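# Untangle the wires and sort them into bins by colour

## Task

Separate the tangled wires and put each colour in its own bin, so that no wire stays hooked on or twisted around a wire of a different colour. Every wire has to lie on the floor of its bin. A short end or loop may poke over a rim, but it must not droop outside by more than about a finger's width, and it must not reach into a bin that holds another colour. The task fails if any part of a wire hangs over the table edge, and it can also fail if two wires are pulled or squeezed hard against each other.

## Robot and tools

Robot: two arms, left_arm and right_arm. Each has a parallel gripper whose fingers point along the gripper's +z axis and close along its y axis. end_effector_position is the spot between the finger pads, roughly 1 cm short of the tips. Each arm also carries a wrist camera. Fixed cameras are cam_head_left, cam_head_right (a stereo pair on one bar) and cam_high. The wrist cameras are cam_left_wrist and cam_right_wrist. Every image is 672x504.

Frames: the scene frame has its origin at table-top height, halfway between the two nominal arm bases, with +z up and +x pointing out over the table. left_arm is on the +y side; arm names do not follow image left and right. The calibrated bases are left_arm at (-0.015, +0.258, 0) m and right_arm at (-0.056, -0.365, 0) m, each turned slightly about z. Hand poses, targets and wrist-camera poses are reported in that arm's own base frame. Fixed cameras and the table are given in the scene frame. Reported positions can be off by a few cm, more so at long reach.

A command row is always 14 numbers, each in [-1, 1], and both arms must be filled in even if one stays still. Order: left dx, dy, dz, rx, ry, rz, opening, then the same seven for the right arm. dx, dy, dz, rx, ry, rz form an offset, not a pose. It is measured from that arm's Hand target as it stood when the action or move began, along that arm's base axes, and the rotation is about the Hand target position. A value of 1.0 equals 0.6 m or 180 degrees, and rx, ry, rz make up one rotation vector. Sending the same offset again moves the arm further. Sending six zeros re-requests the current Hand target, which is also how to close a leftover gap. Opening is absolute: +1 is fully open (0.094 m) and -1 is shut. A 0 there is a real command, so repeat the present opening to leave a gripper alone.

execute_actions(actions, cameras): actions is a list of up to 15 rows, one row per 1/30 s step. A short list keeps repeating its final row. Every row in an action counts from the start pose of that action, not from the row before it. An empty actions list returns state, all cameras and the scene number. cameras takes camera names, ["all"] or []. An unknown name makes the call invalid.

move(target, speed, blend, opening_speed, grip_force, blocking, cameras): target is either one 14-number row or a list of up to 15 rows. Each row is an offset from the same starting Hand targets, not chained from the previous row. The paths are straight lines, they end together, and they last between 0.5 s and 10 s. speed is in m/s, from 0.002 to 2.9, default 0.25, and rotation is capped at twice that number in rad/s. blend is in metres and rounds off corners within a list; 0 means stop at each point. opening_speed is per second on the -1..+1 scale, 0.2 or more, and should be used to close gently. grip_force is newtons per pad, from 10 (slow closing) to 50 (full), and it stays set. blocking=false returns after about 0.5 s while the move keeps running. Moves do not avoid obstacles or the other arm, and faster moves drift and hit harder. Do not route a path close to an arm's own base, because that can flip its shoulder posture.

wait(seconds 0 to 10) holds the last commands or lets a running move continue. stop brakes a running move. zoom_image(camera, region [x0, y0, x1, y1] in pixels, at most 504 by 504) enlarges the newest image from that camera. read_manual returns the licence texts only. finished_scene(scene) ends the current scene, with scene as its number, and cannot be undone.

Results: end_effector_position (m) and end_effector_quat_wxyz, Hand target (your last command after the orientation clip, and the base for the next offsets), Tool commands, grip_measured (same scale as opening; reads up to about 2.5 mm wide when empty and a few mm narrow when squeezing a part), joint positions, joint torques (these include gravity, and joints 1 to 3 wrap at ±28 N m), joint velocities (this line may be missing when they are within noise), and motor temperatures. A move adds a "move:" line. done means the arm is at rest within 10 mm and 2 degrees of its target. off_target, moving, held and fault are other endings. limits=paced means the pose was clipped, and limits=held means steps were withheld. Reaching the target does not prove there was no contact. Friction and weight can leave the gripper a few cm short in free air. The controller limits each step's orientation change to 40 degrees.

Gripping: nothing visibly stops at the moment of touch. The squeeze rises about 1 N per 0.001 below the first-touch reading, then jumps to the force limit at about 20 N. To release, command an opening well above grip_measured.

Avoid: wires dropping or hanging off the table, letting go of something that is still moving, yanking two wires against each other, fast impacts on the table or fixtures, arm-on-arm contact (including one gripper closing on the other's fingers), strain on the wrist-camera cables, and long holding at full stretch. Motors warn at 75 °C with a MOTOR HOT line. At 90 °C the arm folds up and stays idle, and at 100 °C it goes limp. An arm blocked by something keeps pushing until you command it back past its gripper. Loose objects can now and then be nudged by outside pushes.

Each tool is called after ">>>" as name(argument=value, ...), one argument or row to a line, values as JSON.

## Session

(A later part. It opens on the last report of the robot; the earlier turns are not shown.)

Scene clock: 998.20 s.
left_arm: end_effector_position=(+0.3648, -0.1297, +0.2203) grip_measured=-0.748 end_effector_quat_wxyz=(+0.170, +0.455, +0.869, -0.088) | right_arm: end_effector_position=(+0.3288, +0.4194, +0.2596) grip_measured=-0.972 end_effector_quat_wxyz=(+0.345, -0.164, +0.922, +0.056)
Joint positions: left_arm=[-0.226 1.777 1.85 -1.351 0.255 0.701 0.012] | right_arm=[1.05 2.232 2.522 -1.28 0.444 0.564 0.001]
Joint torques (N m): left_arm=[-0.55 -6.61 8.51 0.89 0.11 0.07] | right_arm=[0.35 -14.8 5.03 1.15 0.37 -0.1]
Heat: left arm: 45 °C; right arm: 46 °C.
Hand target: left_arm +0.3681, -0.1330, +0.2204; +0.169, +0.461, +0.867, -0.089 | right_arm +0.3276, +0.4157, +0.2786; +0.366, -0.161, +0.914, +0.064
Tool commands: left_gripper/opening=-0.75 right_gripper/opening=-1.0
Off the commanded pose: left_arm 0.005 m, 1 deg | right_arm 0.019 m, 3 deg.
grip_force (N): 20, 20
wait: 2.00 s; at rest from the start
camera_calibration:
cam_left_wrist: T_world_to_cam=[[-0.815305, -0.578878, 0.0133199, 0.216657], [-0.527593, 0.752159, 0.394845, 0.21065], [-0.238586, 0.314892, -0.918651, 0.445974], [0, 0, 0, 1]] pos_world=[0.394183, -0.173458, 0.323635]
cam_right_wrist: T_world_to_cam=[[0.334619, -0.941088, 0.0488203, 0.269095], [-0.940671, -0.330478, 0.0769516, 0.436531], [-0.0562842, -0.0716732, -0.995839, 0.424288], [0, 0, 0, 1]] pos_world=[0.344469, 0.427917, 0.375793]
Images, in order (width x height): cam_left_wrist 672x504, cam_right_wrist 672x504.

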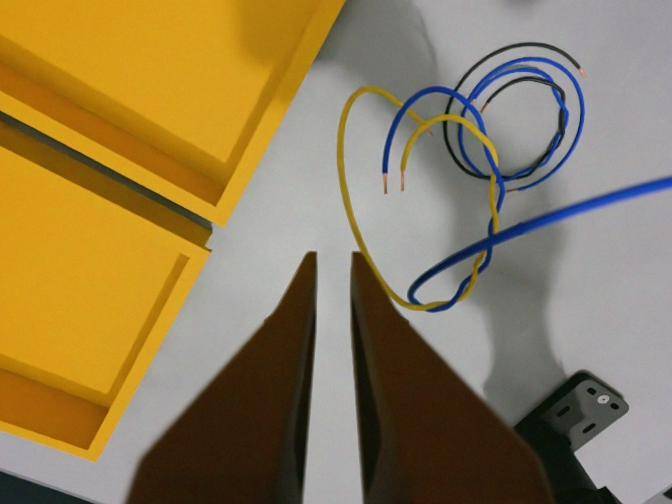

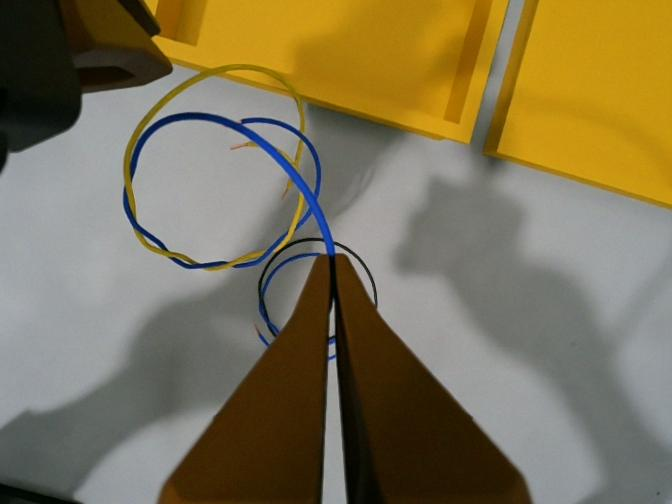

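>>> wait(
  seconds=3,
  cameras=["cam_right_wrist", "cam_left_wrist"],
)

Scene clock: 1004.73 s.
left_arm: end_effector_position=(+0.3648, -0.1297, +0.2203) grip_measured=-0.748 end_effector_quat_wxyz=(+0.170, +0.455, +0.869, -0.088) | right_arm: end_effector_position=(+0.3288, +0.4194, +0.2596) grip_measured=-0.972 end_effector_quat_wxyz=(+0.345, -0.164, +0.922, +0.056)
Joint positions: left_arm=[-0.226 1.777 1.85 -1.351 0.255 0.701 0.012] | right_arm=[1.05 2.232 2.522 -1.28 0.444 0.564 0.001]
Joint torques (N m): left_arm=[-0.58 -6.65 8.49 0.9 0.11 0.07] | right_arm=[0.39 -14.86 4.96 1.16 0.38 -0.08]
Heat: left arm: 44 °C; right arm: 46 °C.
Hand target: left_arm +0.3681, -0.1330, +0.2204; +0.169, +0.461, +0.867, -0.089 | right_arm +0.3276, +0.4157, +0.2786; +0.366, -0.161, +0.914, +0.064
Tool commands: left_gripper/opening=-0.75 right_gripper/opening=-1.0
Off the commanded pose: left_arm 0.005 m, 1 deg | right_arm 0.019 m, 3 deg.
grip_force (N): 20, 20
wait: 3.00 s; at rest from the start
camera_calibration:
cam_left_wrist: T_world_to_cam=[[-0.815305, -0.578878, 0.0133199, 0.216657], [-0.527593, 0.752159, 0.394845, 0.21065], [-0.238586, 0.314892, -0.918651, 0.445974], [0, 0, 0, 1]] pos_world=[0.394183, -0.173458, 0.323635]
cam_right_wrist: T_world_to_cam=[[0.334619, -0.941088, 0.0488203, 0.269095], [-0.940671, -0.330478, 0.0769516, 0.436531], [-0.0562842, -0.0716732, -0.995839, 0.424288], [0, 0, 0, 1]] pos_world=[0.344469, 0.427917, 0.375793]
Images, in order (width x height): cam_left_wrist 672x504, cam_right_wrist 672x504.

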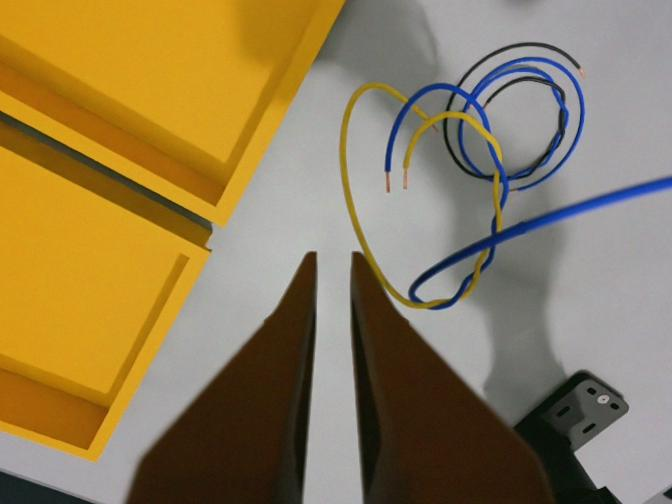

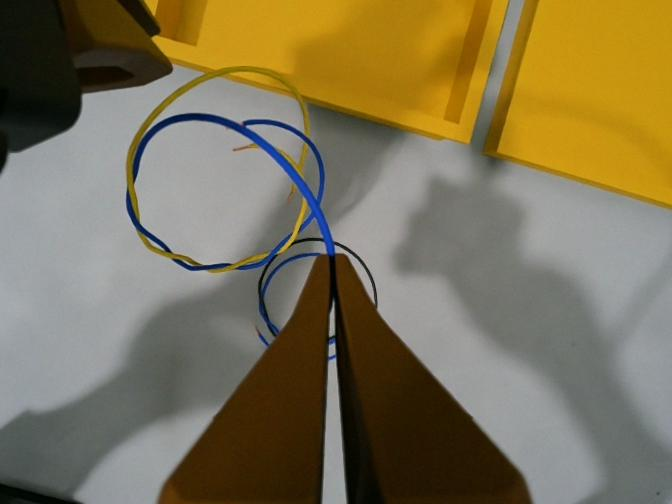

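>>> move(
  target=[
    [-0.014,0.0207,0.0618,0,0,0,-0.75, 0,0,0,0,0,0,-1.0],
    [-0.18,0.3217,0.1083,0,0,0,-0.75, 0,0,0,0,0,0,-1.0],
  ],
  speed=0.15,
  blend=[0.02,0],
  cameras=[],
)

>>> move(
  target=[0,0,0,0,0,0,-0.75, -0.0877,0.149,0,0,0,0,-1.0],
  speed=0.1,
  cameras=["cam_right_wrist", "cam_left_wrist", "cam_high"],
)

Scene clock: 1049.97 s.
left_arm: end_effector_position=(+0.2646, +0.0670, +0.2815) grip_measured=-0.748 end_effector_quat_wxyz=(+0.232, +0.428, +0.874, +0.010) | right_arm: end_effector_position=(+0.3288, +0.4194, +0.2596) grip_measured=-0.972 end_effector_quat_wxyz=(+0.345, -0.164, +0.922, +0.056)
Joint positions: left_arm=[0.478 1.408 1.71 -1.565 0.359 1.333 0.012] | right_arm=[1.05 2.232 2.522 -1.28 0.444 0.564 0.001]
Joint torques (N m): left_arm=[0.02 -5.6 5.03 0.91 0.4 0.17] | right_arm=[0.44 -14.82 4.93 1.15 0.34 -0.09]
Motor temperatures (°C): left_arm=[30 36 37 42 28 28 29] | right_arm=[30 47 35 40 32 29 29]
Heat: left arm: 42 °C; right arm: 47 °C.
Hand target: left_arm +0.2600, +0.0600, +0.2854; +0.169, +0.461, +0.867, -0.089 | right_arm +0.3276, +0.4157, +0.2786; +0.366, -0.161, +0.914, +0.064
Off the commanded pose: left_arm 0.009 m, 14 deg | right_arm 0.019 m, 3 deg.
joint sent to its limit (left arm) — joint 4 (wrist pitch), lower limit. The joint targets are off in orientation, not in position.
grip_force (N): 20, 20
move: off_target (left_arm, right_arm)
No camera images: "cameras" was empty.

Scene clock: 1051.63 s.
left_arm: end_effector_position=(+0.2646, +0.0670, +0.2815) grip_measured=-0.748 end_effector_quat_wxyz=(+0.232, +0.428, +0.873, +0.010) | right_arm: end_effector_position=(+0.2694, +0.5010, +0.2718) grip_measured=-0.972 end_effector_quat_wxyz=(+0.396, -0.190, +0.892, +0.110)
Joint positions: left_arm=[0.478 1.408 1.71 -1.565 0.359 1.333 0.012] | right_arm=[1.24 2.423 2.837 -1.298 0.542 0.623 0.001]
Joint torques (N m): left_arm=[-0.03 -5.59 5.04 0.9 0.41 0.16] | right_arm=[0.01 -11.22 8.53 1.3 0.4 0.11]
Heat: left arm: 42 °C; right arm: 47 °C.
Hand target: left_arm +0.2600, +0.0600, +0.2854; +0.169, +0.461, +0.867, -0.089 | right_arm +0.2749, +0.5051, +0.2787; +0.366, -0.161, +0.914, +0.064
Off the commanded pose: left_arm 0.009 m, 14 deg | right_arm 0.010 m, 8 deg.
elbow stopped short (right arm): the move would have taken joint 3 (elbow) straighter than the controller allows.
joint sent to its limit (left arm) — joint 4 (wrist pitch), lower limit. The joint targets are off in orientation, not in position.
grip_force (N): 20, 20
move: off_target (left_arm, right_arm)
camera_calibration:
cam_left_wrist: T_world_to_cam=[[-0.738558, -0.643312, -0.201698, 0.292421], [-0.667226, 0.654561, 0.355472, 0.040223], [-0.0966556, 0.397115, -0.912665, 0.371577], [0, 0, 0, 1]] pos_world=[0.278723, 0.014231, 0.383808]
cam_right_wrist: T_world_to_cam=[[0.415702, -0.909463, -0.0082309, 0.342832], [-0.908406, -0.414741, -0.0528119, 0.475444], [0.0446168, 0.029431, -0.998571, 0.361904], [0, 0, 0, 1]] pos_world=[0.273233, 0.498328, 0.389317]
Images, in order (width x height): cam_high 672x504, cam_left_wrist 672x504, cam_right_wrist 672x504.

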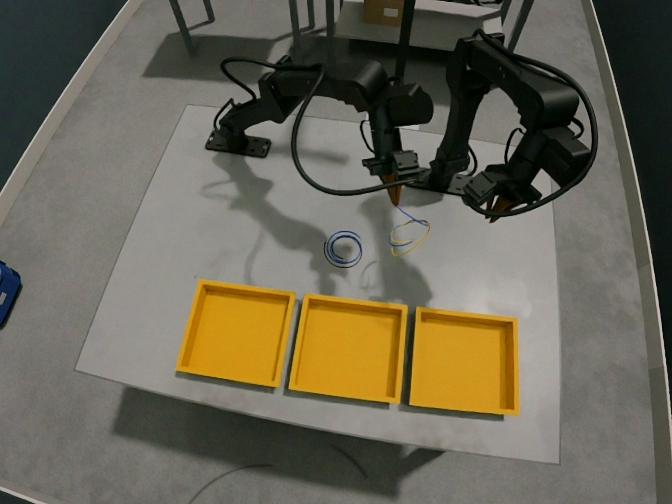

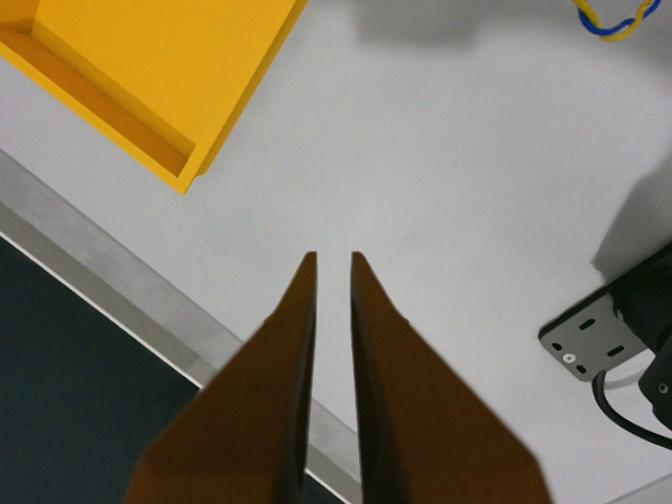

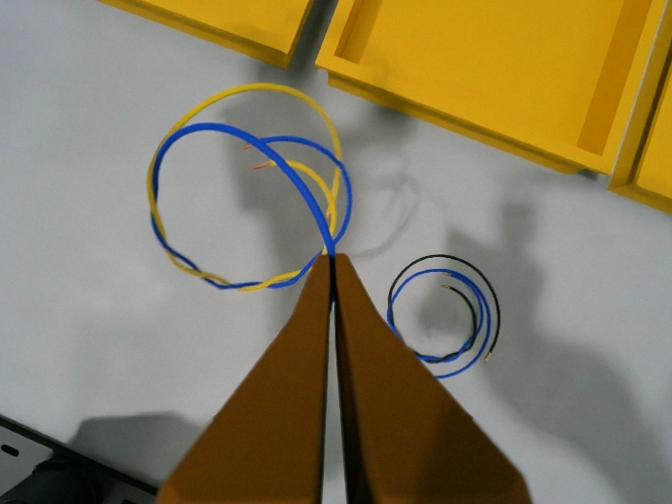

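>>> move(
  target=[0,0,0,0,0,0,-0.75, 0,0,-0.3,0,0,0,-1.0],
  speed=0.1,
  cameras=["cam_right_wrist", "cam_left_wrist"],
)

Scene clock: 1061.20 s.
left_arm: end_effector_position=(+0.2646, +0.0670, +0.2815) grip_measured=-0.748 end_effector_quat_wxyz=(+0.232, +0.428, +0.873, +0.010) | right_arm: end_effector_position=(+0.2721, +0.5064, +0.1068) grip_measured=-0.972 end_effector_quat_wxyz=(+0.361, -0.169, +0.915, +0.071)
Joint positions: left_arm=[0.478 1.408 1.71 -1.565 0.359 1.333 0.012] | right_arm=[1.24 2.316 2.02 -0.728 0.547 0.718 0.001]
Joint torques (N m): left_arm=[0.02 -5.57 5.01 0.89 0.4 0.16] | right_arm=[0.05 -11.71 5.71 1.06 0.39 0.1]
Heat: left arm: 42 °C; right arm: 47 °C.
Hand target: left_arm +0.2600, +0.0600, +0.2854; +0.169, +0.461, +0.867, -0.089 | right_arm +0.2749, +0.5050, +0.0985; +0.365, -0.161, +0.914, +0.064
Off the commanded pose: left_arm 0.009 m, 14 deg | right_arm 0.009 m, 1 deg.
joint sent to its limit (left arm) — joint 4 (wrist pitch), lower limit. The joint targets are off in orientation, not in position.
grip_force (N): 20, 20
move: off_target (left_arm)
camera_calibration:
cam_left_wrist: T_world_to_cam=[[-0.738558, -0.643312, -0.201698, 0.292421], [-0.667226, 0.654561, 0.355472, 0.040223], [-0.0966556, 0.397115, -0.912665, 0.371577], [0, 0, 0, 1]] pos_world=[0.278723, 0.014231, 0.383808]
cam_right_wrist: T_world_to_cam=[[0.352609, -0.935263, 0.0308232, 0.371406], [-0.935416, -0.351378, 0.0391142, 0.436912], [-0.0257515, -0.0426245, -0.998759, 0.252488], [0, 0, 0, 1]] pos_world=[0.284236, 0.511646, 0.223637]
Images, in order (width x height): cam_left_wrist 672x504, cam_right_wrist 672x504.

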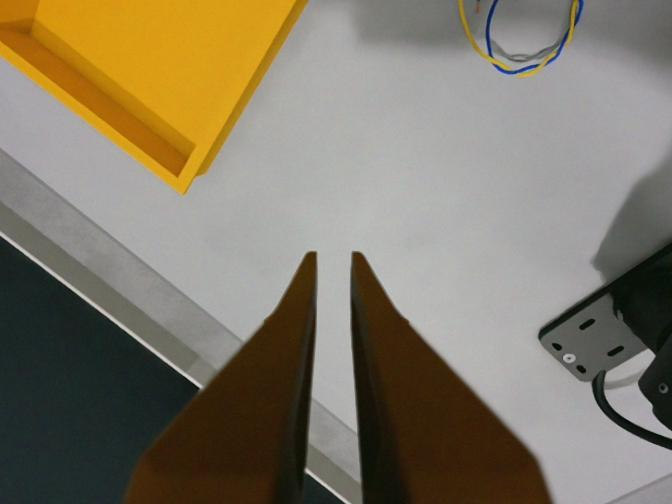

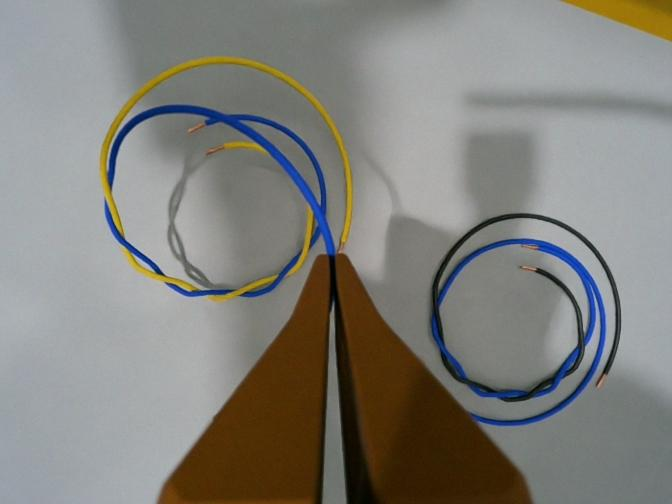

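>>> move(
  target=[0,0,0,0,0,0,-0.75, 0,0,-0.08,0,0,0,-1.0],
  speed=0.06,
  cameras=["cam_right_wrist", "cam_left_wrist"],
)

Scene clock: 1069.07 s.
left_arm: end_effector_position=(+0.2646, +0.0670, +0.2815) grip_measured=-0.748 end_effector_quat_wxyz=(+0.232, +0.428, +0.873, +0.010) | right_arm: end_effector_position=(+0.2726, +0.5077, +0.0591) grip_measured=-0.972 end_effector_quat_wxyz=(+0.361, -0.168, +0.915, +0.071)
Joint positions: left_arm=[0.478 1.408 1.71 -1.565 0.359 1.333 0.012] | right_arm=[1.24 2.352 1.891 -0.562 0.547 0.719 0.001]
Joint torques (N m): left_arm=[0.01 -5.59 5.04 0.9 0.4 0.17] | right_arm=[-0.09 -11.86 5.59 1.06 0.39 0.1]
Heat: left arm: 41 °C; right arm: 47 °C.
Hand target: left_arm +0.2600, +0.0600, +0.2854; +0.169, +0.461, +0.867, -0.089 | right_arm +0.2749, +0.5051, +0.0506; +0.366, -0.161, +0.914, +0.064
Off the commanded pose: left_arm 0.009 m, 14 deg | right_arm 0.009 m, 1 deg.
joint sent to its limit (left arm) — joint 4 (wrist pitch), lower limit. The joint targets are off in orientation, not in position.
grip_force (N): 20, 20
move: off_target (left_arm)
camera_calibration:
cam_left_wrist: T_world_to_cam=[[-0.738558, -0.643312, -0.201698, 0.292421], [-0.667226, 0.654561, 0.355472, 0.040223], [-0.0966556, 0.397115, -0.912665, 0.371577], [0, 0, 0, 1]] pos_world=[0.278723, 0.014231, 0.383808]
cam_right_wrist: T_world_to_cam=[[0.351557, -0.935719, 0.0289438, 0.374628], [-0.935809, -0.3504, 0.0384747, 0.439257], [-0.0258596, -0.0406119, -0.99884, 0.204014], [0, 0, 0, 1]] pos_world=[0.284634, 0.512748, 0.176034]
Images, in order (width x height): cam_left_wrist 672x504, cam_right_wrist 672x504.

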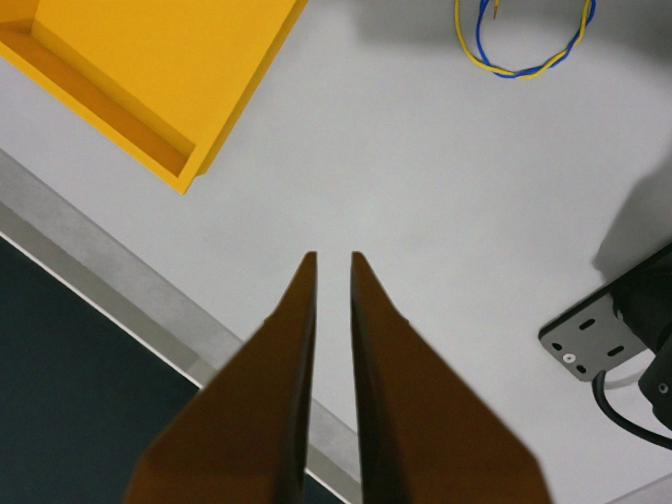

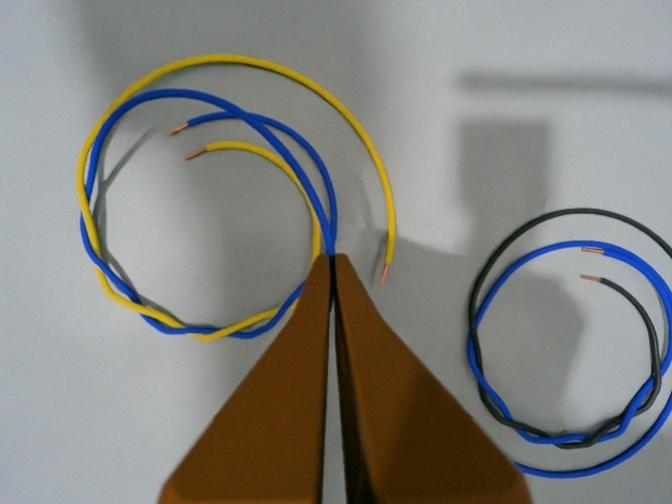

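>>> move(
  target=[0.0550,-0.1500,-0.2900,0,0,0,-0.75, 0,0,0,0.0171,-0.047,0,-1.0],
  speed=0.12,
  cameras=["cam_right_wrist", "cam_left_wrist", "cam_head_left"],
)

Scene clock: 1153.90 s.
left_arm: end_effector_position=(+0.2925, -0.0279, +0.1149) grip_measured=-0.748 end_effector_quat_wxyz=(+0.170, +0.461, +0.867, -0.085) | right_arm: end_effector_position=(+0.2745, +0.5057, +0.0367) grip_measured=-0.972 end_effector_quat_wxyz=(+0.422, -0.159, +0.890, +0.073)
Joint positions: left_arm=[0.102 1.46 1.101 -1.015 0.33 1.047 0.012] | right_arm=[1.265 2.352 1.711 -0.291 0.661 0.686 0.001]
Joint torques (N m): left_arm=[-0.42 -4.52 5.9 0.9 0.19 -0.03] | right_arm=[0.35 -15.01 5.26 1.16 0.48 -0.1]
Heat: left arm: 39 °C; right arm: 49 °C.
Hand target: left_arm +0.2930, -0.0300, +0.1114; +0.169, +0.461, +0.867, -0.089 | right_arm +0.2749, +0.5051, +0.0505; +0.436, -0.156, +0.883, +0.077
Off the commanded pose: left_arm 0.004 m, 1 deg | right_arm 0.014 m, 2 deg.
grip_force (N): 20, 20
move: off_target (right_arm)
camera_calibration:
cam_left_wrist: T_world_to_cam=[[-0.822206, -0.569174, 0.0042179, 0.221357], [-0.520704, 0.75514, 0.398285, 0.135253], [-0.229878, 0.325276, -0.917252, 0.297433], [0, 0, 0, 1]] pos_world=[0.320801, -0.0728916, 0.218018]
cam_right_wrist: T_world_to_cam=[[0.332688, -0.942153, 0.0408215, 0.380609], [-0.93767, -0.335096, -0.0921187, 0.438681], [0.100469, -0.00763027, -0.994911, 0.130063], [0, 0, 0, 1]] pos_world=[0.271646, 0.506585, 0.154274]
Images, in order (width x height): cam_head_left 672x504, cam_left_wrist 672x504, cam_right_wrist 672x504.

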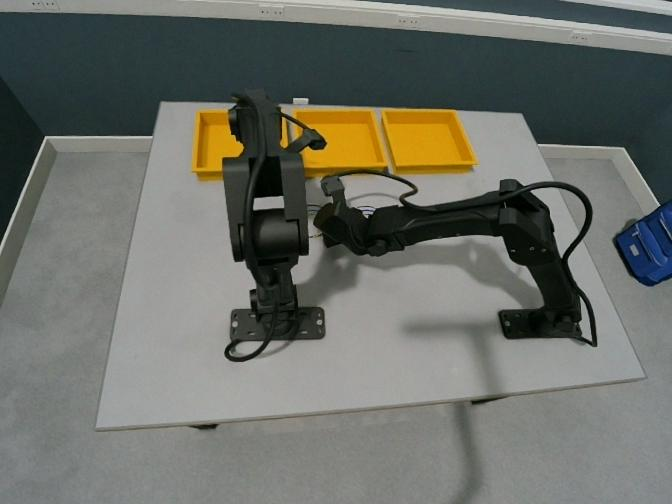

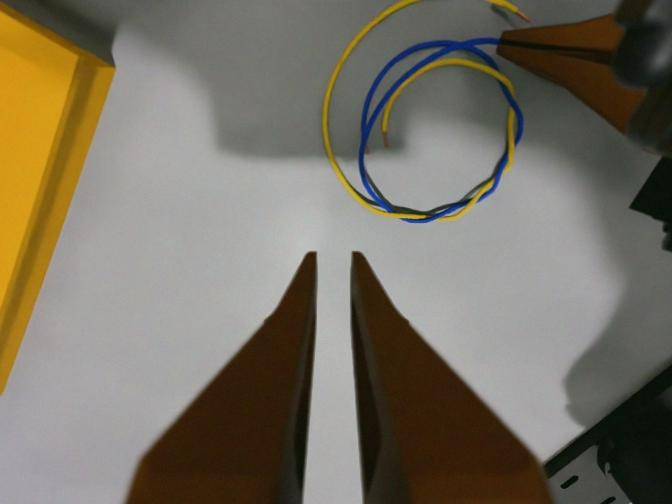

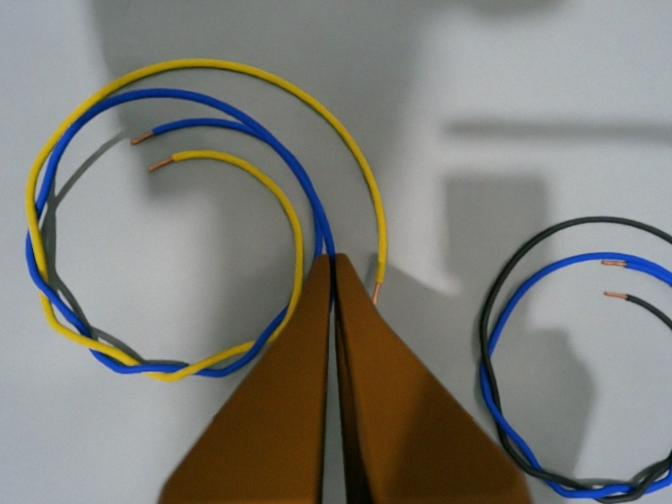

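>>> move(
  target=[0.035,-0.0347,-0.1145,0,0,0,-0.75, 0,0,0,0,0,0,-1.0],
  speed=0.06,
  cameras=["cam_right_wrist", "cam_left_wrist"],
)

Scene clock: 1186.87 s.
left_arm: end_effector_position=(+0.3152, -0.0483, +0.0483) grip_measured=-0.748 end_effector_quat_wxyz=(+0.173, +0.461, +0.866, -0.084) | right_arm: end_effector_position=(+0.2745, +0.5057, +0.0367) grip_measured=-0.972 end_effector_quat_wxyz=(+0.422, -0.159, +0.890, +0.073)
Joint positions: left_arm=[0.021 1.599 0.956 -0.699 0.315 0.962 0.012] | right_arm=[1.265 2.352 1.711 -0.29 0.661 0.685 0.001]
Joint torques (N m): left_arm=[-0.57 -5.14 5.49 0.97 0.16 -0.07] | right_arm=[0.28 -14.89 5.34 1.19 0.46 -0.1]
Motor temperatures (°C): left_arm=[30 35 34 39 28 28 29] | right_arm=[30 52 35 40 32 29 29]
Heat: left arm: 39 °C; right arm: 52 °C.
Hand target: left_arm +0.3140, -0.0508, +0.0427; +0.169, +0.461, +0.867, -0.089 | right_arm +0.2749, +0.5051, +0.0505; +0.436, -0.156, +0.883, +0.077
Off the commanded pose: left_arm 0.006 m, 1 deg | right_arm 0.014 m, 2 deg.
grip_force (N): 20, 20
move: off_target (right_arm)
camera_calibration:
cam_left_wrist: T_world_to_cam=[[-0.821565, -0.570115, 0.000879191, 0.228572], [-0.523785, 0.755408, 0.393711, 0.190144], [-0.225124, 0.322998, -0.919234, 0.246683], [0, 0, 0, 1]] pos_world=[0.342916, -0.0930018, 0.151697]
cam_right_wrist: T_world_to_cam=[[0.332887, -0.942081, 0.0408496, 0.380609], [-0.937567, -0.3353, -0.0924235, 0.438837], [0.100767, -0.0075327, -0.994882, 0.129928], [0, 0, 0, 1]] pos_world=[0.271647, 0.506685, 0.154274]
Images, in order (width x height): cam_left_wrist 672x504, cam_right_wrist 672x504.

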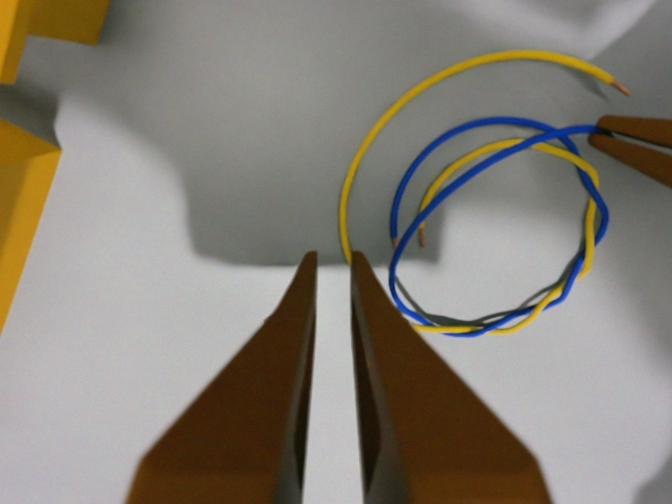

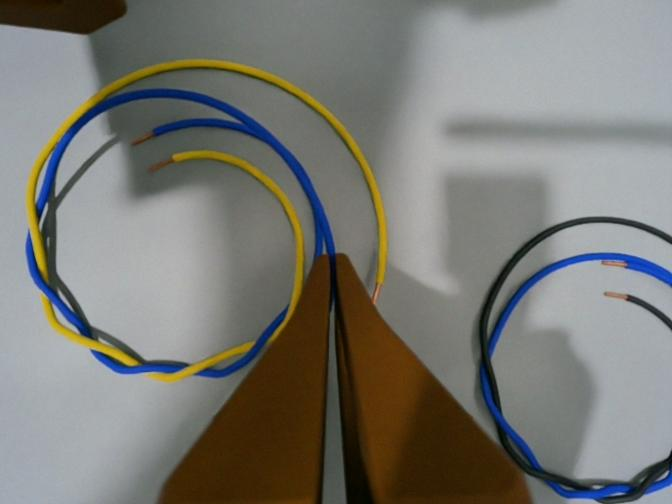

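>>> move(
  target=[0.0022,-0.0128,-0.0305,0,0,0,-0.75, 0,0,0,0,0,0,-1.0],
  speed=0.04,
  cameras=["cam_left_wrist"],
)

Scene clock: 1198.63 s.
left_arm: end_effector_position=(+0.3172, -0.0560, +0.0306) grip_measured=-0.748 end_effector_quat_wxyz=(+0.174, +0.461, +0.866, -0.084) | right_arm: end_effector_position=(+0.2745, +0.5057, +0.0367) grip_measured=-0.972 end_effector_quat_wxyz=(+0.422, -0.159, +0.890, +0.073)
Joint positions: left_arm=[-0.007 1.633 0.914 -0.611 0.309 0.934 0.012] | right_arm=[1.265 2.352 1.711 -0.29 0.661 0.685 0.001]
Joint torques (N m): left_arm=[-0.57 -5.18 5.26 1 0.15 -0.06] | right_arm=[0.42 -14.89 5.3 1.16 0.47 -0.07]
Heat: left arm: 39 °C; right arm: 53 °C.
Hand target: left_arm +0.3154, -0.0584, +0.0244; +0.169, +0.461, +0.867, -0.089 | right_arm +0.2749, +0.5051, +0.0505; +0.436, -0.156, +0.883, +0.077
Off the commanded pose: left_arm 0.007 m, 1 deg | right_arm 0.014 m, 2 deg.
grip_force (N): 20, 20
move: off_target (right_arm)
camera_calibration:
cam_left_wrist: T_world_to_cam=[[-0.821363, -0.570406, -0.000259294, 0.22579], [-0.524788, 0.755496, 0.392204, 0.204321], [-0.22352, 0.322278, -0.919878, 0.232821], [0, 0, 0, 1]] pos_world=[0.344721, -0.100605, 0.13409]
Images, in order (width x height): cam_left_wrist 672x504.

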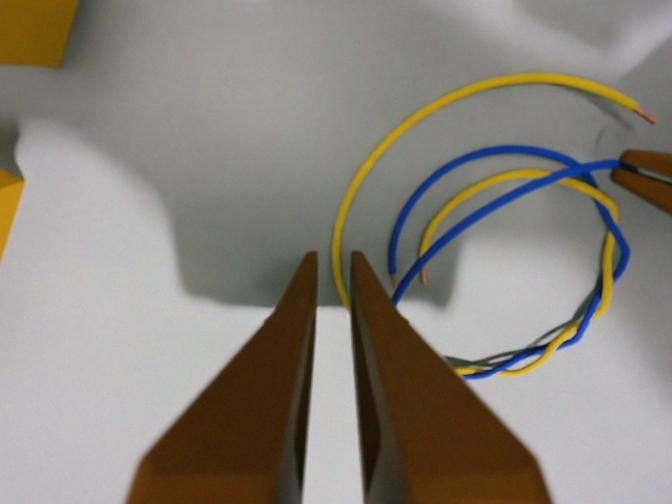

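>>> move(
  target=[0.0042,-0.0062,-0.0232,0,0,0,-0.75, 0,0,0,0,0,0,-1.0],
  speed=0.03,
  cameras=["cam_left_wrist"],
)

Scene clock: 1206.27 s.
left_arm: end_effector_position=(+0.3204, -0.0596, +0.0173) grip_measured=-0.748 end_effector_quat_wxyz=(+0.175, +0.461, +0.866, -0.084) | right_arm: end_effector_position=(+0.2745, +0.5057, +0.0367) grip_measured=-0.972 end_effector_quat_wxyz=(+0.422, -0.159, +0.890, +0.073)
Joint positions: left_arm=[-0.019 1.67 0.892 -0.548 0.306 0.92 0.012] | right_arm=[1.265 2.352 1.711 -0.29 0.661 0.685 0.001]
Joint torques (N m): left_arm=[-0.57 -5.24 5.08 1.03 0.15 -0.05] | right_arm=[0.43 -14.93 5.24 1.16 0.48 -0.09]
Heat: left arm: 39 °C; right arm: 53 °C.
Hand target: left_arm +0.3179, -0.0622, +0.0105; +0.169, +0.461, +0.867, -0.089 | right_arm +0.2749, +0.5051, +0.0505; +0.436, -0.156, +0.883, +0.077
Off the commanded pose: left_arm 0.008 m, 1 deg | right_arm 0.014 m, 2 deg.
grip_force (N): 20, 20
move: off_target (right_arm)
camera_calibration:
cam_left_wrist: T_world_to_cam=[[-0.821286, -0.570514, -0.00187826, 0.226302], [-0.525707, 0.755497, 0.390968, 0.214344], [-0.221634, 0.322084, -0.920402, 0.221923], [0, 0, 0, 1]] pos_world=[0.347726, -0.104306, 0.120882]
Images, in order (width x height): cam_left_wrist 672x504.

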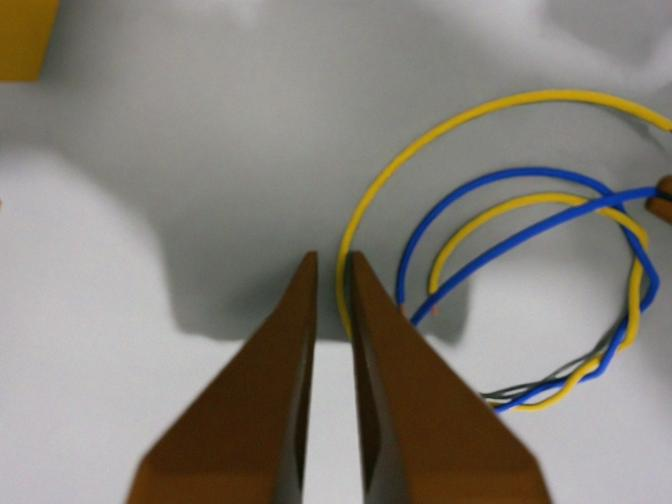

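>>> move(
  target=[0,0,-0.012,0,0,0,-0.75, 0,0,0,0,0,0,-1.0],
  speed=0.03,
  cameras=["cam_left_wrist"],
)

>>> zoom_image(
  camera="cam_left_wrist",
  region=[250, 200, 450, 350],
)

Scene clock: 1211.13 s.
left_arm: end_effector_position=(+0.3211, -0.0597, +0.0163) grip_measured=-0.748 end_effector_quat_wxyz=(+0.177, +0.461, +0.866, -0.082) | right_arm: end_effector_position=(+0.2745, +0.5057, +0.0367) grip_measured=-0.972 end_effector_quat_wxyz=(+0.422, -0.159, +0.890, +0.073)
Joint positions: left_arm=[-0.019 1.67 0.887 -0.536 0.306 0.92 0.012] | right_arm=[1.265 2.352 1.711 -0.29 0.661 0.685 0.001]
Joint torques (N m): left_arm=[-0.58 -4.25 4.23 1.25 0.15 -0.04] | right_arm=[0.43 -15.02 5.31 1.16 0.5 -0.07]
Heat: left arm: 39 °C; right arm: 53 °C.
Hand target: left_arm +0.3178, -0.0622, +0.0032; +0.169, +0.461, +0.867, -0.089 | right_arm +0.2749, +0.5051, +0.0505; +0.436, -0.156, +0.883, +0.077
Off the commanded pose: left_arm 0.014 m, 1 deg | right_arm 0.014 m, 2 deg.
grip_force (N): 20, 20
move: off_target (left_arm, right_arm)
camera_calibration:
cam_left_wrist: T_world_to_cam=[[-0.821257, -0.570525, -0.00617207, 0.226898], [-0.527775, 0.755521, 0.388125, 0.215827], [-0.216772, 0.322008, -0.921586, 0.219545], [0, 0, 0, 1]] pos_world=[0.347841, -0.104306, 0.119963]
Images, in order (width x height): cam_left_wrist 672x504.

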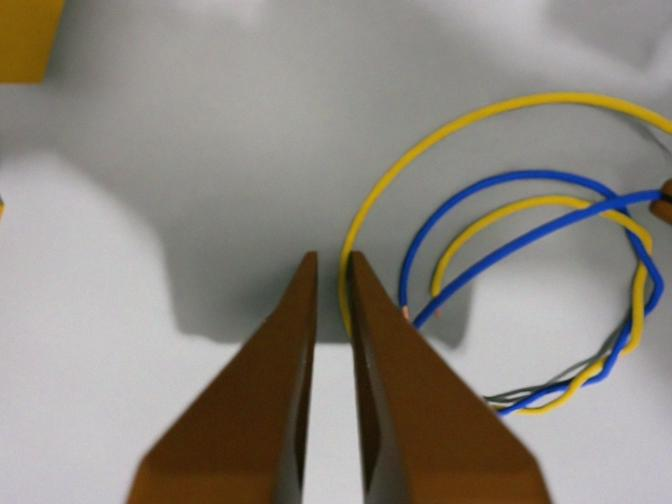

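Scaled by 2.520 from the camera's 672x504 image, which has a finer 960x720 frame.

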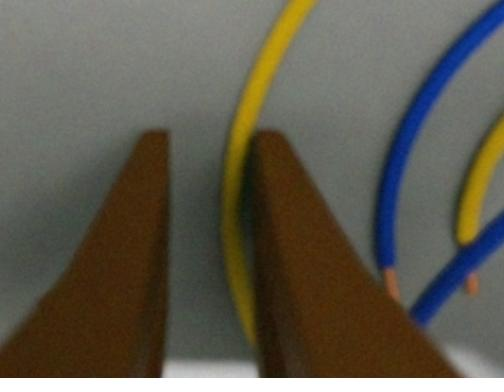

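>>> move(
  target=[0,0,0.012,0,0,0,-1.0, 0,0,0,0,0,0,-1.0],
  speed=0.03,
  opening_speed=0.2,
  cameras=["cam_left_wrist"],
)

>>> zoom_image(
  camera="cam_left_wrist",
  region=[250, 200, 450, 350],
)

Scene clock: 1216.20 s.
left_arm: end_effector_position=(+0.3218, -0.0599, +0.0166) grip_measured=-0.955 end_effector_quat_wxyz=(+0.179, +0.461, +0.865, -0.082) | right_arm: end_effector_position=(+0.2745, +0.5057, +0.0367) grip_measured=-0.972 end_effector_quat_wxyz=(+0.422, -0.159, +0.890, +0.073)
Joint positions: left_arm=[-0.019 1.67 0.887 -0.533 0.307 0.92 0.002] | right_arm=[1.265 2.352 1.711 -0.29 0.661 0.685 0.001]
Joint torques (N m): left_arm=[-0.62 -5.27 5.52 0.86 0.15 -0.05] | right_arm=[0.42 -14.8 5.3 1.19 0.44 -0.11]
Heat: left arm: 39 °C; right arm: 53 °C.
Hand target: left_arm +0.3178, -0.0622, +0.0104; +0.169, +0.461, +0.867, -0.089 | right_arm +0.2749, +0.5051, +0.0505; +0.436, -0.156, +0.883, +0.077
Off the commanded pose: left_arm 0.008 m, 1 deg | right_arm 0.014 m, 2 deg.
grip_force (N): 20, 20
move: off_target (right_arm)
camera_calibration:
cam_left_wrist: T_world_to_cam=[[-0.821009, -0.570859, -0.00801452, 0.227415], [-0.529296, 0.755822, 0.385459, 0.216831], [-0.213985, 0.320707, -0.92269, 0.219041], [0, 0, 0, 1]] pos_world=[0.348349, -0.104311, 0.12035]
Images, in order (width x height): cam_left_wrist 672x504.

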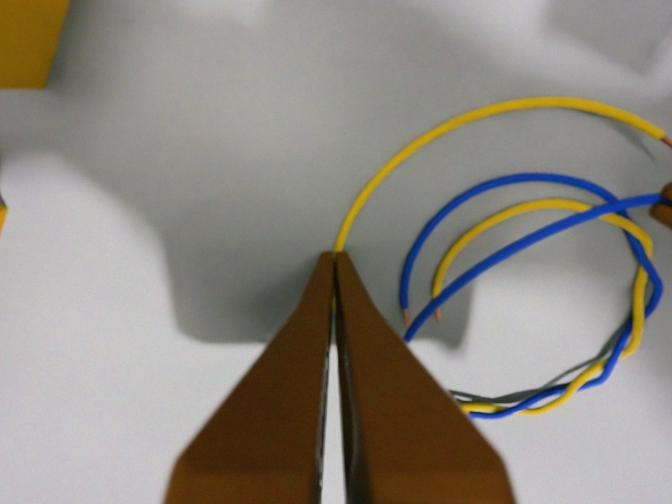

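Scaled by 2.520 from the camera's 672x504 image, which has a finer 960x720 frame.

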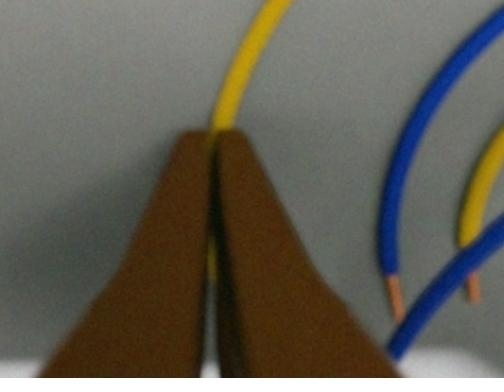

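>>> move(
  target=[0,0,0.185,0,0,0,-1.0, 0,0,0.167,0,0,0,-1.0],
  speed=0.05,
  cameras=["cam_left_wrist", "cam_right_wrist"],
)

Scene clock: 1251.90 s.
left_arm: end_effector_position=(+0.3137, -0.0594, +0.1055) grip_measured=-0.956 end_effector_quat_wxyz=(+0.149, +0.458, +0.871, -0.096) | right_arm: end_effector_position=(+0.2735, +0.5025, +0.1174) grip_measured=-0.972 end_effector_quat_wxyz=(+0.416, -0.165, +0.892, +0.062)
Joint positions: left_arm=[-0.019 1.574 1.178 -0.988 0.306 0.92 0.002] | right_arm=[1.265 2.265 1.905 -0.598 0.661 0.682 0.001]
Joint torques (N m): left_arm=[-0.59 -8.65 8.4 0.65 0.16 -0.04] | right_arm=[0.43 -15.71 9.8 0.88 0.43 -0.08]
Heat: left arm: 38 °C; right arm: 54 °C.
Hand target: left_arm +0.3178, -0.0622, +0.1214; +0.169, +0.461, +0.867, -0.089 | right_arm +0.2749, +0.5050, +0.1507; +0.436, -0.156, +0.883, +0.077
Off the commanded pose: left_arm 0.017 m, 2 deg | right_arm 0.033 m, 3 deg.
grip_force (N): 20, 20
move: off_target (left_arm, right_arm)
camera_calibration:
cam_left_wrist: T_world_to_cam=[[-0.819489, -0.571283, 0.0455357, 0.215543], [-0.502369, 0.754322, 0.422639, 0.165482], [-0.275795, 0.323473, -0.905153, 0.316917], [0, 0, 0, 1]] pos_world=[0.347172, -0.104205, 0.207104]
cam_right_wrist: T_world_to_cam=[[0.334913, -0.940052, 0.0643027, 0.370233], [-0.937551, -0.339273, -0.0767563, 0.444511], [0.0939711, -0.0345804, -0.994974, 0.225744], [0, 0, 0, 1]] pos_world=[0.271542, 0.506655, 0.234921]
Images, in order (width x height): cam_left_wrist 672x504, cam_right_wrist 672x504.

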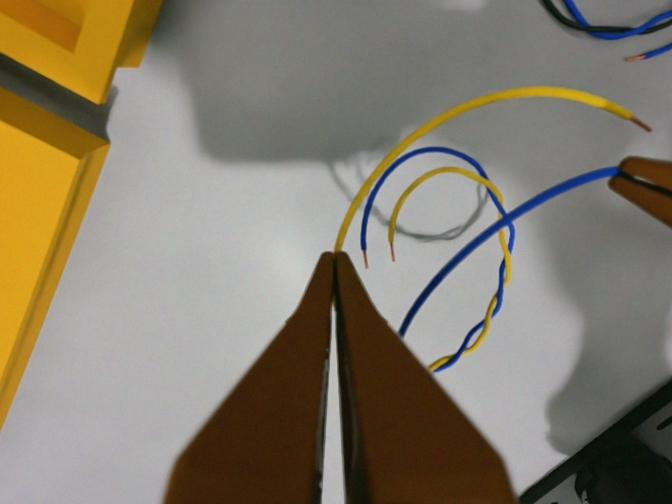

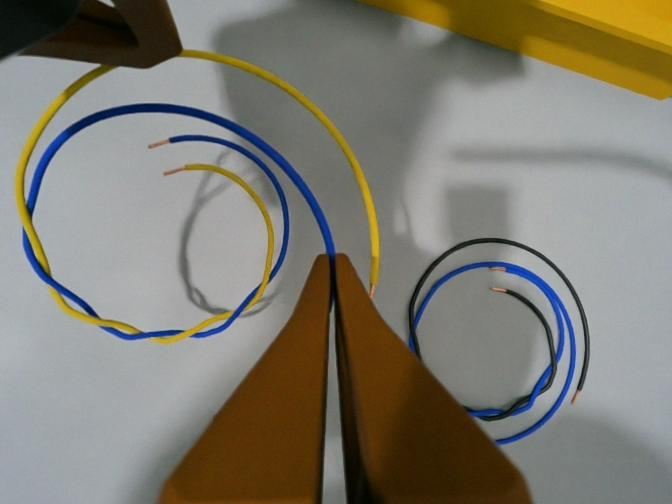

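>>> move(
  target=[0,0,0.30,-0.0921,-0.0621,0,-1.0, 0,0,0.283,0.0141,-0.0386,0,-1.0],
  speed=0.05,
  cameras=["cam_left_wrist", "cam_right_wrist", "cam_high"],
)

Scene clock: 1268.87 s.
left_arm: end_effector_position=(+0.3179, -0.0596, +0.2940) grip_measured=-0.956 end_effector_quat_wxyz=(+0.307, +0.436, +0.831, -0.159) | right_arm: end_effector_position=(+0.2753, +0.5051, +0.3186) grip_measured=-0.972 end_effector_quat_wxyz=(+0.494, -0.153, +0.849, +0.105)
Joint positions: left_arm=[0.14 1.509 1.74 -1.434 0.618 0.989 0.002] | right_arm=[1.286 2.402 2.836 -1.168 0.751 0.582 0.001]
Joint torques (N m): left_arm=[0.43 -4.9 7.99 0.96 0.54 0.06] | right_arm=[0.46 -11 8.68 1.04 0.44 -0.09]
Heat: left arm: 37 °C; right arm: 52 °C.
Hand target: left_arm +0.3179, -0.0621, +0.3015; +0.317, +0.438, +0.824, -0.168 | right_arm +0.2749, +0.5050, +0.3207; +0.492, -0.150, +0.853, +0.087
Off the commanded pose: left_arm 0.008 m, 2 deg | right_arm 0.002 m, 2 deg.
elbow stopped short (right arm): the move would have taken joint 3 (elbow) straighter than the controller allows.
grip_force (N): 20, 20
move: done
camera_calibration:
cam_left_wrist: T_world_to_cam=[[-0.819286, -0.573239, 0.0129618, 0.219694], [-0.57031, 0.817022, 0.0849851, 0.212654], [-0.0593068, 0.0622349, -0.996298, 0.431121], [0, 0, 0, 1]] pos_world=[0.326839, -0.0746364, 0.408605]
cam_right_wrist: T_world_to_cam=[[0.346286, -0.938098, 0.00767372, 0.373085], [-0.904212, -0.335935, -0.26372, 0.51121], [0.249973, 0.0843838, -0.964569, 0.313191], [0, 0, 0, 1]] pos_world=[0.254759, 0.495296, 0.434047]
Images, in order (width x height): cam_high 672x504, cam_left_wrist 672x504, cam_right_wrist 672x504.

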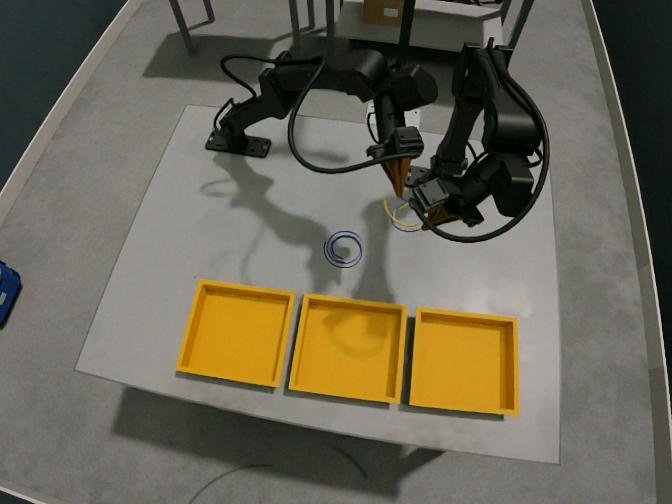

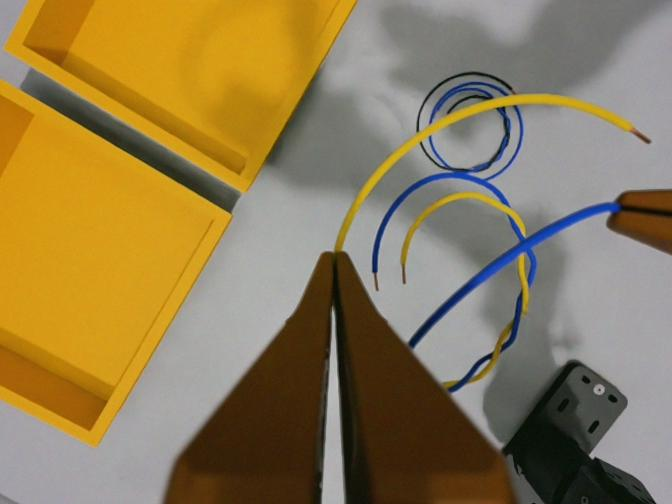

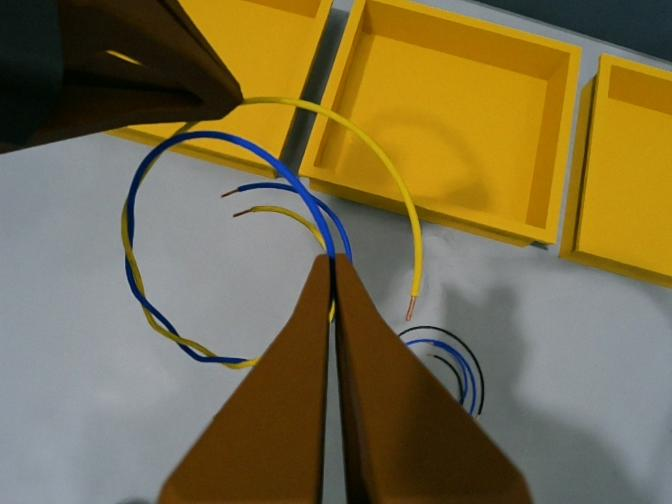

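>>> move(
  target=[0,0.15,0,0,0,0,-1.0, 0,-0.15,0,0,0,0,-1.0],
  speed=0.04,
  cameras=["cam_left_wrist", "cam_right_wrist", "cam_high", "cam_head_left"],
)

Scene clock: 1281.57 s.
left_arm: end_effector_position=(+0.3130, +0.0234, +0.3013) grip_measured=-0.956 end_effector_quat_wxyz=(+0.342, +0.423, +0.828, -0.134) | right_arm: end_effector_position=(+0.2713, +0.4283, +0.3081) grip_measured=-0.972 end_effector_quat_wxyz=(+0.480, -0.160, +0.858, +0.091)
Joint positions: left_arm=[0.46 1.568 1.817 -1.579 0.719 1.313 0.002] | right_arm=[1.237 1.895 1.984 -0.846 0.707 0.553 0.001]
Joint torques (N m): left_arm=[0.87 -4.1 6.83 0.88 0.44 0.08] | right_arm=[-0.8 -12.52 5.46 1.18 0.44 -0.11]
Heat: left arm: 37 °C; right arm: 51 °C.
Hand target: left_arm +0.3178, +0.0279, +0.3014; +0.317, +0.438, +0.824, -0.168 | right_arm +0.2748, +0.4151, +0.3206; +0.492, -0.150, +0.853, +0.087
Off the commanded pose: left_arm 0.007 m, 5 deg | right_arm 0.019 m, 2 deg.
joint read past its limit (left arm) — joint 4 (wrist pitch), lower limit.
joint sent to its limit (left arm) — joint 4 (wrist pitch), lower limit. The joint targets are off in orientation, not in position.
grip_force (N): 20, 20
move: off_target (left_arm, right_arm)
camera_calibration:
cam_left_wrist: T_world_to_cam=[[-0.790219, -0.610746, -0.0504234, 0.274068], [-0.612661, 0.789228, 0.0420181, 0.1682], [0.0141331, 0.064096, -0.997844, 0.410406], [0, 0, 0, 1]] pos_world=[0.313824, 0.00833264, 0.416273]
cam_right_wrist: T_world_to_cam=[[0.345601, -0.937827, 0.0322625, 0.294966], [-0.911112, -0.343588, -0.227644, 0.473047], [0.224575, 0.0492792, -0.97321, 0.335004], [0, 0, 0, 1]] pos_world=[0.253825, 0.422651, 0.424199]
Images, in order (width x height): cam_head_left 672x504, cam_high 672x504, cam_left_wrist 672x504, cam_right_wrist 672x504.

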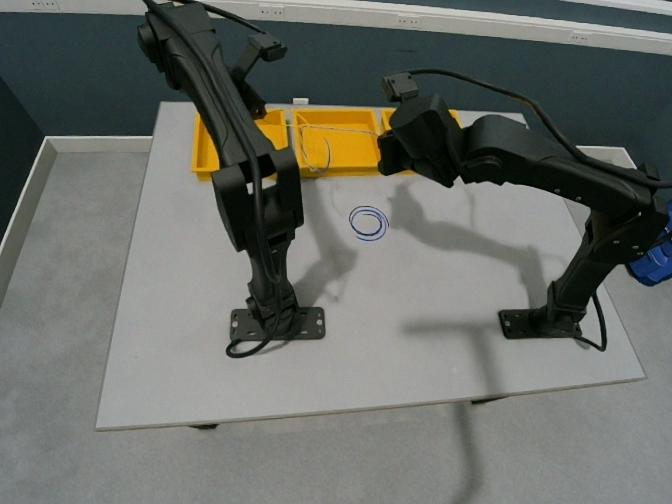

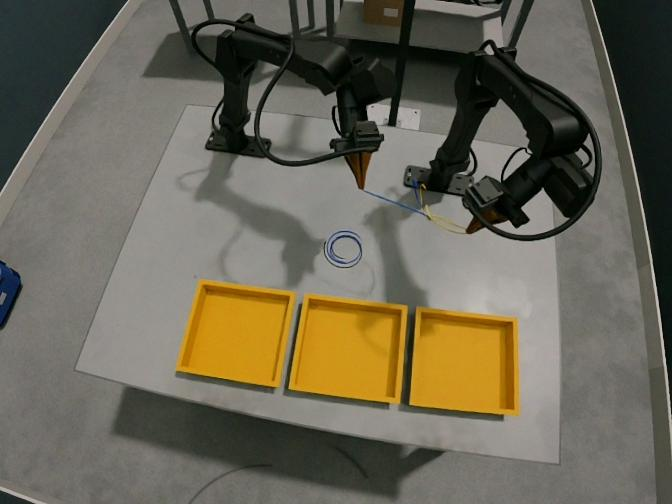

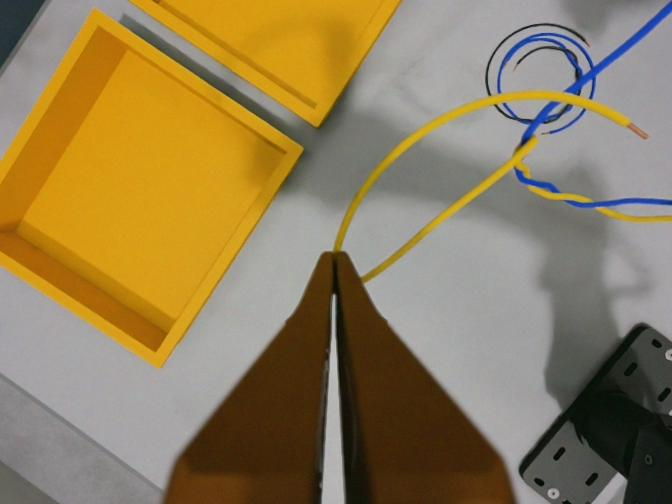

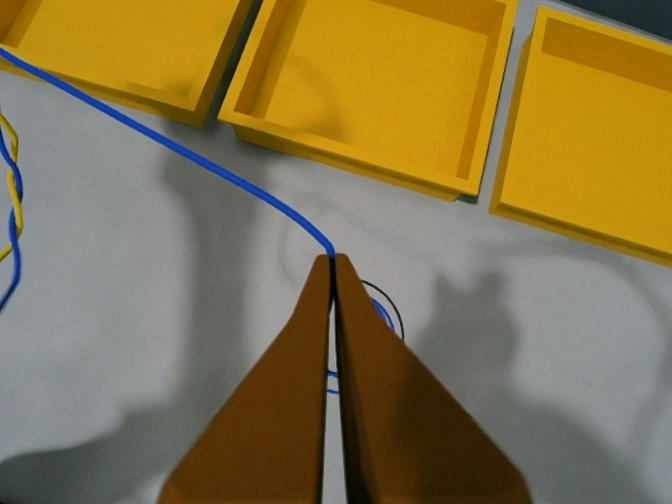

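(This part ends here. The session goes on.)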